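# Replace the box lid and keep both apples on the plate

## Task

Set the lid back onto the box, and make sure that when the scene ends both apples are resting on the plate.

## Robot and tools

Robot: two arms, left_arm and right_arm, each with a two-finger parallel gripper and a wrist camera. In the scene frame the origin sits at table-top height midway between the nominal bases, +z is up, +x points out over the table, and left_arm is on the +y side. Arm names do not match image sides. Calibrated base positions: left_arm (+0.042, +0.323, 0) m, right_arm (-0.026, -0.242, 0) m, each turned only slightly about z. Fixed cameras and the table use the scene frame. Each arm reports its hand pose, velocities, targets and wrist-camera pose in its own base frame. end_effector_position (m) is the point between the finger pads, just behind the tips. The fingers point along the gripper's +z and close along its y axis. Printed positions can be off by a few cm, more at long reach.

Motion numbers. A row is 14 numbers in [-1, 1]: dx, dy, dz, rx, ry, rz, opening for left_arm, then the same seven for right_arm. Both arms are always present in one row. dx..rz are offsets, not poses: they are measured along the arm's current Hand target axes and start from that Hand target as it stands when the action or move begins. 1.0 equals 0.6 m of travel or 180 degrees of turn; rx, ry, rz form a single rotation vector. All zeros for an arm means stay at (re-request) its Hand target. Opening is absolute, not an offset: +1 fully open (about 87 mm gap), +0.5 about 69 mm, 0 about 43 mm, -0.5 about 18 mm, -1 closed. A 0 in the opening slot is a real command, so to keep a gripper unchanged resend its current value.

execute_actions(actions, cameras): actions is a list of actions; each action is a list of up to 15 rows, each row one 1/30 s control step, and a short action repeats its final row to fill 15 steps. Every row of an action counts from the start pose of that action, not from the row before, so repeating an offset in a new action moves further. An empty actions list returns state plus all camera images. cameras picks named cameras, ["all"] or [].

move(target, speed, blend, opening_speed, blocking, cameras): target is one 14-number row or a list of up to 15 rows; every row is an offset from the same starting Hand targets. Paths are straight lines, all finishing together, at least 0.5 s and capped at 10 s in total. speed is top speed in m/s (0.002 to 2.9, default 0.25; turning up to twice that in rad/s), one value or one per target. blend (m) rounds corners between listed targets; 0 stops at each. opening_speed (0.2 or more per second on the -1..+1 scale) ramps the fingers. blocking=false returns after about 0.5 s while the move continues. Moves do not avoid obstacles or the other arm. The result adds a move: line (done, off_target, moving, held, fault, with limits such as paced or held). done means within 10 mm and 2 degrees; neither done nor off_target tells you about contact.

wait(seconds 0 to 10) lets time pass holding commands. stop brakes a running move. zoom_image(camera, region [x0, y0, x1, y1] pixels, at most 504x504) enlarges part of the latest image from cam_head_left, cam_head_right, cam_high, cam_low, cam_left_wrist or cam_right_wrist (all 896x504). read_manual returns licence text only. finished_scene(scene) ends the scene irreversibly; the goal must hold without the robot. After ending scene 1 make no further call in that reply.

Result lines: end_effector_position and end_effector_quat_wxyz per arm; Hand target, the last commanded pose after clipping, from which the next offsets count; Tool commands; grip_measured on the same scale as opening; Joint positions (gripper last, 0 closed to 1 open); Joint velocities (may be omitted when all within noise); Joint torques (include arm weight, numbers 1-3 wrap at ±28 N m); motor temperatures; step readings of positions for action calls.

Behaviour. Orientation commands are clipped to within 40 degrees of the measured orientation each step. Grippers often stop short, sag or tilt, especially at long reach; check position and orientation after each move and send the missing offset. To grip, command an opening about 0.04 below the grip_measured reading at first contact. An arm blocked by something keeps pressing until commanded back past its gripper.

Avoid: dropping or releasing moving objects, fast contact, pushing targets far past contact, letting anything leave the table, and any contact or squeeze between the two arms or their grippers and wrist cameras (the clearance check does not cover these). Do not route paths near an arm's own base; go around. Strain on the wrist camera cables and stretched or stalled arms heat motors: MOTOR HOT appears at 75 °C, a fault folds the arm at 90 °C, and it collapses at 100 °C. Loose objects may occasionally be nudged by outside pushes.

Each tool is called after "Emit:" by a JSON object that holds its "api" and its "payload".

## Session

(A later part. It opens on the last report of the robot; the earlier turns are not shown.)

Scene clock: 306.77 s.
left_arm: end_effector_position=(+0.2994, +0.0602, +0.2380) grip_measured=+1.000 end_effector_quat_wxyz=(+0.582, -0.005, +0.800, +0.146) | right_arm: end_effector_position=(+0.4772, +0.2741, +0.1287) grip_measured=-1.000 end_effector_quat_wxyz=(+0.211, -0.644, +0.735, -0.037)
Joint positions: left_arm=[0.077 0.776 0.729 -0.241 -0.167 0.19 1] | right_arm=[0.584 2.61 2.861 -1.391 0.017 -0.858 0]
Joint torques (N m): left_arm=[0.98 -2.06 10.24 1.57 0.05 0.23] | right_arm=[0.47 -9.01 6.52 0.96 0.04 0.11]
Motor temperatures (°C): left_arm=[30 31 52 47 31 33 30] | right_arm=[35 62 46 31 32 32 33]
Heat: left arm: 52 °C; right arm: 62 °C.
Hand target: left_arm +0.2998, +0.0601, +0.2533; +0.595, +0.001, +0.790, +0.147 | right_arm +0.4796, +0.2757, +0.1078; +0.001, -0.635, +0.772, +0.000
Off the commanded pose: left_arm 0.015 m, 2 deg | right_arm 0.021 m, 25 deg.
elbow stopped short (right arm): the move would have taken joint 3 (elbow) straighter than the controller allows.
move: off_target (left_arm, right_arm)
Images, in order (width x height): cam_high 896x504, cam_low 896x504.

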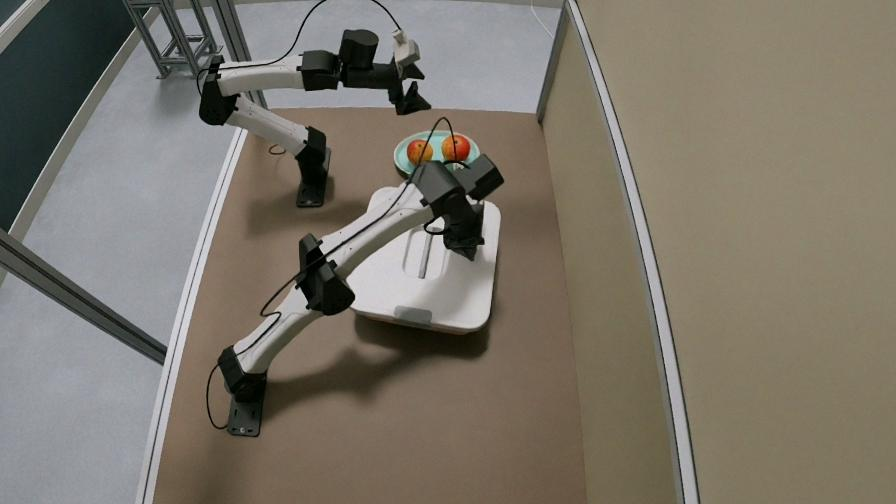

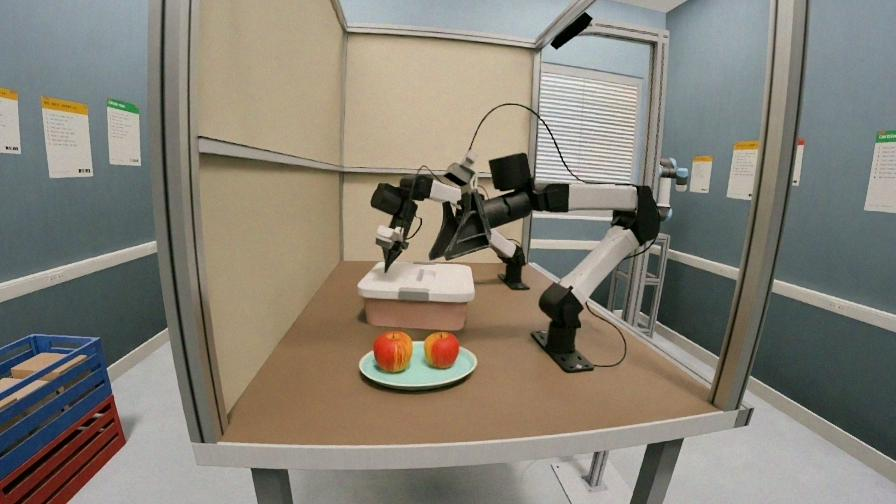

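Emit:
{"api": "move", "payload": {"target": [[0,0,0,0,0,0,1,0,0,-0.085,0,0,0,-1],[0,0,0,0,0,0,1,0.057,0.329,-0.085,0,0,0,-1],[0,0,0,0,0,0,1,0.057,0.329,0.0,0,0,0,-1]], "speed": [0.2,0.35,0.08], "blend": [0.02,0,0], "cameras": ["cam_low","cam_high"]}}

Emit:
{"api": "zoom_image", "payload": {"camera": "cam_low", "region": [340, 200, 520, 340]}}

Emit:
{"api": "zoom_image", "payload": {"camera": "cam_high", "region": [320, 150, 530, 360]}}

Scene clock: 327.77 s.
left_arm: end_effector_position=(+0.2994, +0.0602, +0.2380) grip_measured=+1.000 end_effector_quat_wxyz=(+0.582, -0.005, +0.800, +0.146) | right_arm: end_effector_position=(+0.2762, +0.2771, +0.1205) grip_measured=-1.000 end_effector_quat_wxyz=(+0.004, -0.644, +0.765, -0.008)
Joint positions: left_arm=[0.077 0.776 0.729 -0.241 -0.167 0.19 1] | right_arm=[0.85 2.204 2.137 -1.499 0.017 -0.549 0]
Joint torques (N m): left_arm=[0.9 -2.04 10.19 1.56 0.05 0.24] | right_arm=[-0.35 -8.43 4.25 0.53 -0.12 0.11]
Motor temperatures (°C): left_arm=[30 31 53 47 31 33 30] | right_arm=[35 60 46 32 32 32 33]
Heat: left arm: 53 °C; right arm: 60 °C.
Hand target: left_arm +0.2998, +0.0601, +0.2533; +0.595, +0.001, +0.790, +0.147 | right_arm +0.2794, +0.2802, +0.1075; +0.001, -0.635, +0.772, -0.001
Off the commanded pose: left_arm 0.015 m, 2 deg | right_arm 0.014 m, 2 deg.
elbow stopped short (right arm): the move would have taken joint 3 (elbow) straighter than the controller allows.
move: off_target (left_arm, right_arm)
Images, in order (width x height): cam_high 896x504, cam_low 896x504.

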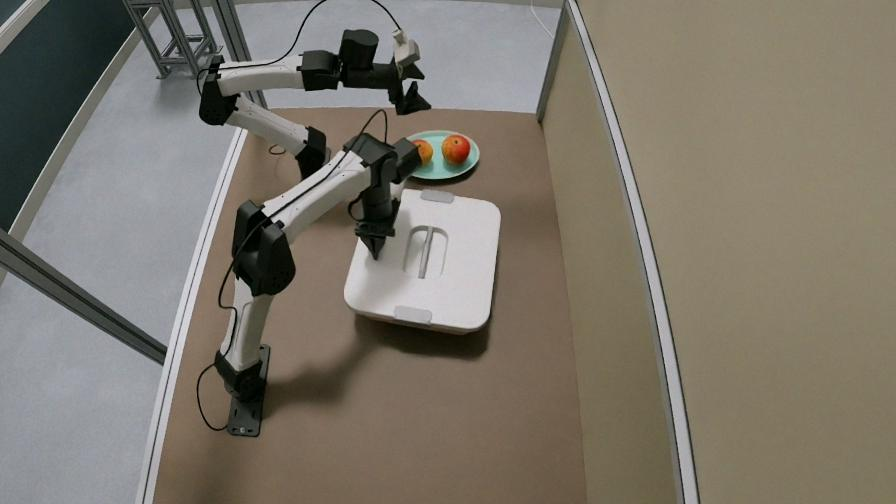

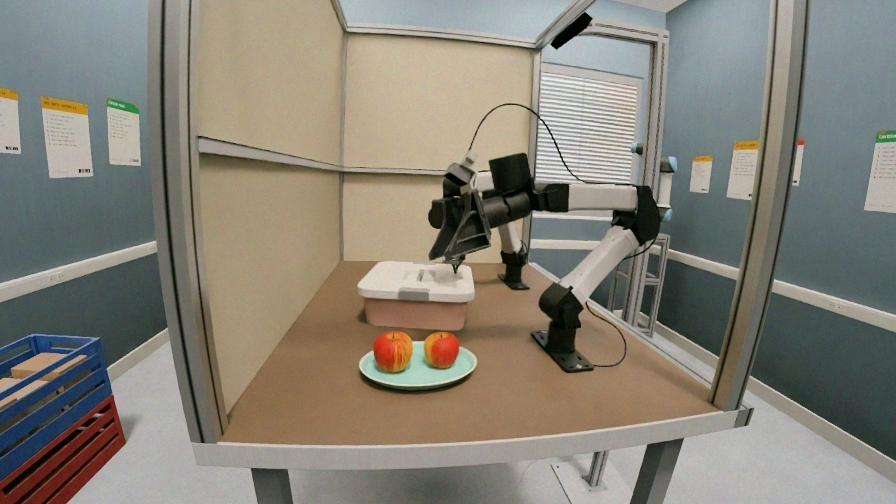

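Scaled by 2.800.

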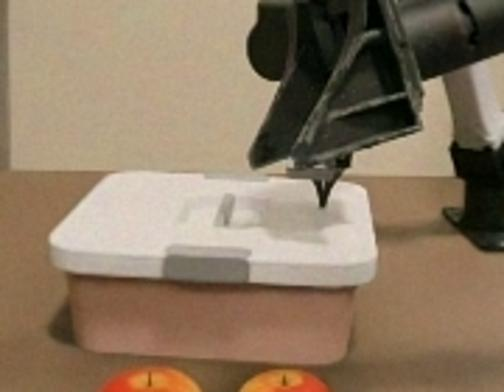

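Scaled by 2.400.

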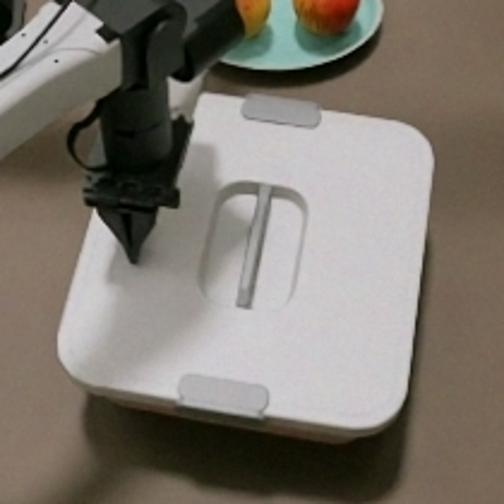

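Emit:
{"api": "move", "payload": {"target": [[0,0,0,0,0,0,1,0,0,-0.08,0,0,0,-1],[0,0,0,0,0,0,1,0.169,-0.158,-0.08,0,0,0,-1],[0,0,0,0,0,0,1,0.169,-0.158,0.01,0,0,0,-1],[0,0,0,0,0,0,1,0.169,-0.158,-0.12,0,0,0,-1]], "speed": [0.2,0.35,0.08,0.3], "blend": [0.02,0.01,0,0], "cameras": ["cam_low","cam_high"]}}

Emit:
{"api": "zoom_image", "payload": {"camera": "cam_low", "region": [340, 200, 520, 340]}}

Emit:
{"api": "zoom_image", "payload": {"camera": "cam_high", "region": [320, 150, 530, 360]}}

Scene clock: 348.67 s.
left_arm: end_effector_position=(+0.2994, +0.0602, +0.2380) grip_measured=+1.000 end_effector_quat_wxyz=(+0.582, -0.005, +0.800, +0.146) | right_arm: end_effector_position=(+0.3558, +0.1608, +0.1667) grip_measured=-1.000 end_effector_quat_wxyz=(+0.046, -0.629, +0.776, -0.014)
Joint positions: left_arm=[0.077 0.776 0.729 -0.241 -0.167 0.19 1] | right_arm=[0.51 2.094 2.155 -1.537 0.012 -0.852 0]
Joint torques (N m): left_arm=[0.88 -2.09 10.21 1.57 0.06 0.24] | right_arm=[1.07 -11.3 7.42 0.13 0.02 -0.13]
Motor temperatures (°C): left_arm=[30 31 53 47 31 33 30] | right_arm=[35 59 45 31 32 32 33]
Heat: left arm: 53 °C; right arm: 59 °C.
Hand target: left_arm +0.2998, +0.0601, +0.2533; +0.595, +0.001, +0.790, +0.147 | right_arm +0.3526, +0.1625, +0.1796; +0.001, -0.635, +0.772, +0.000
Off the commanded pose: left_arm 0.015 m, 2 deg | right_arm 0.013 m, 5 deg.
joint sent to its limit (right arm) — joint 4 (wrist pitch), lower limit. The joint targets are off in orientation, not in position.
move: off_target (left_arm, right_arm)
Images, in order (width x height): cam_high 896x504, cam_low 896x504.

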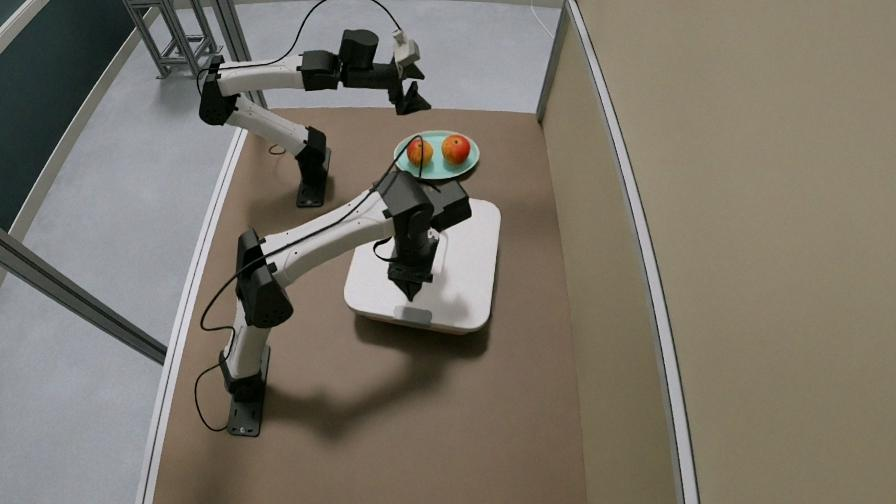

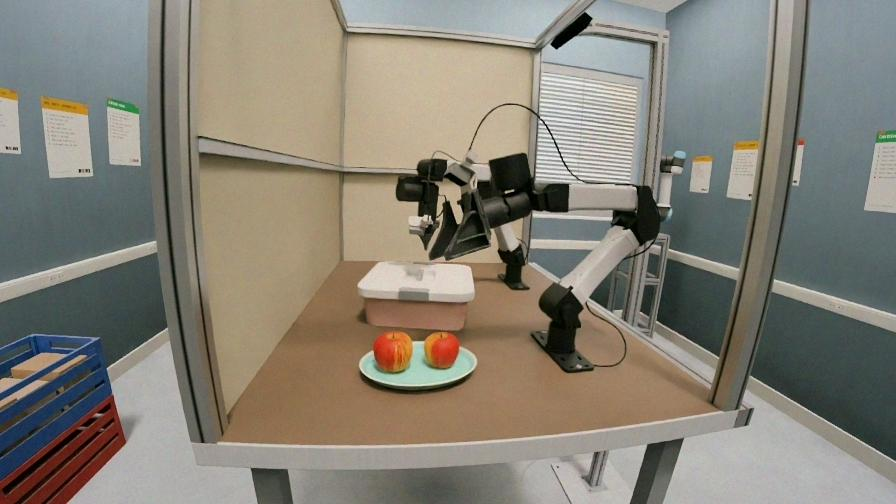

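Scaled by 2.800.

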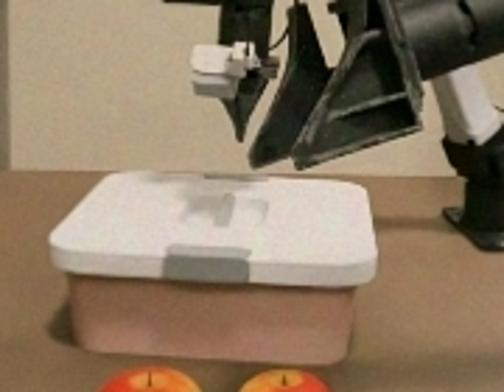

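Scaled by 2.400.

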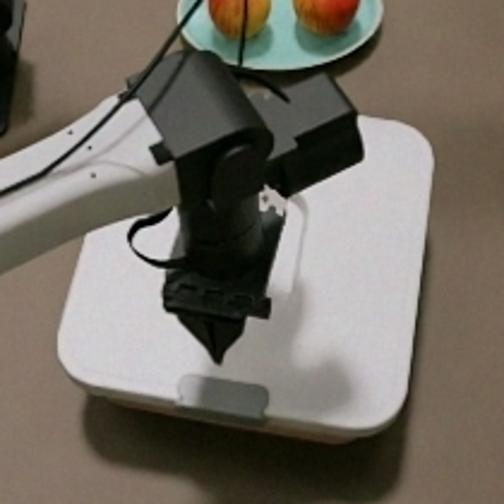

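Emit:
{"api": "finished_scene", "payload": {"scene": 2}}

The scene is finished: the task was done.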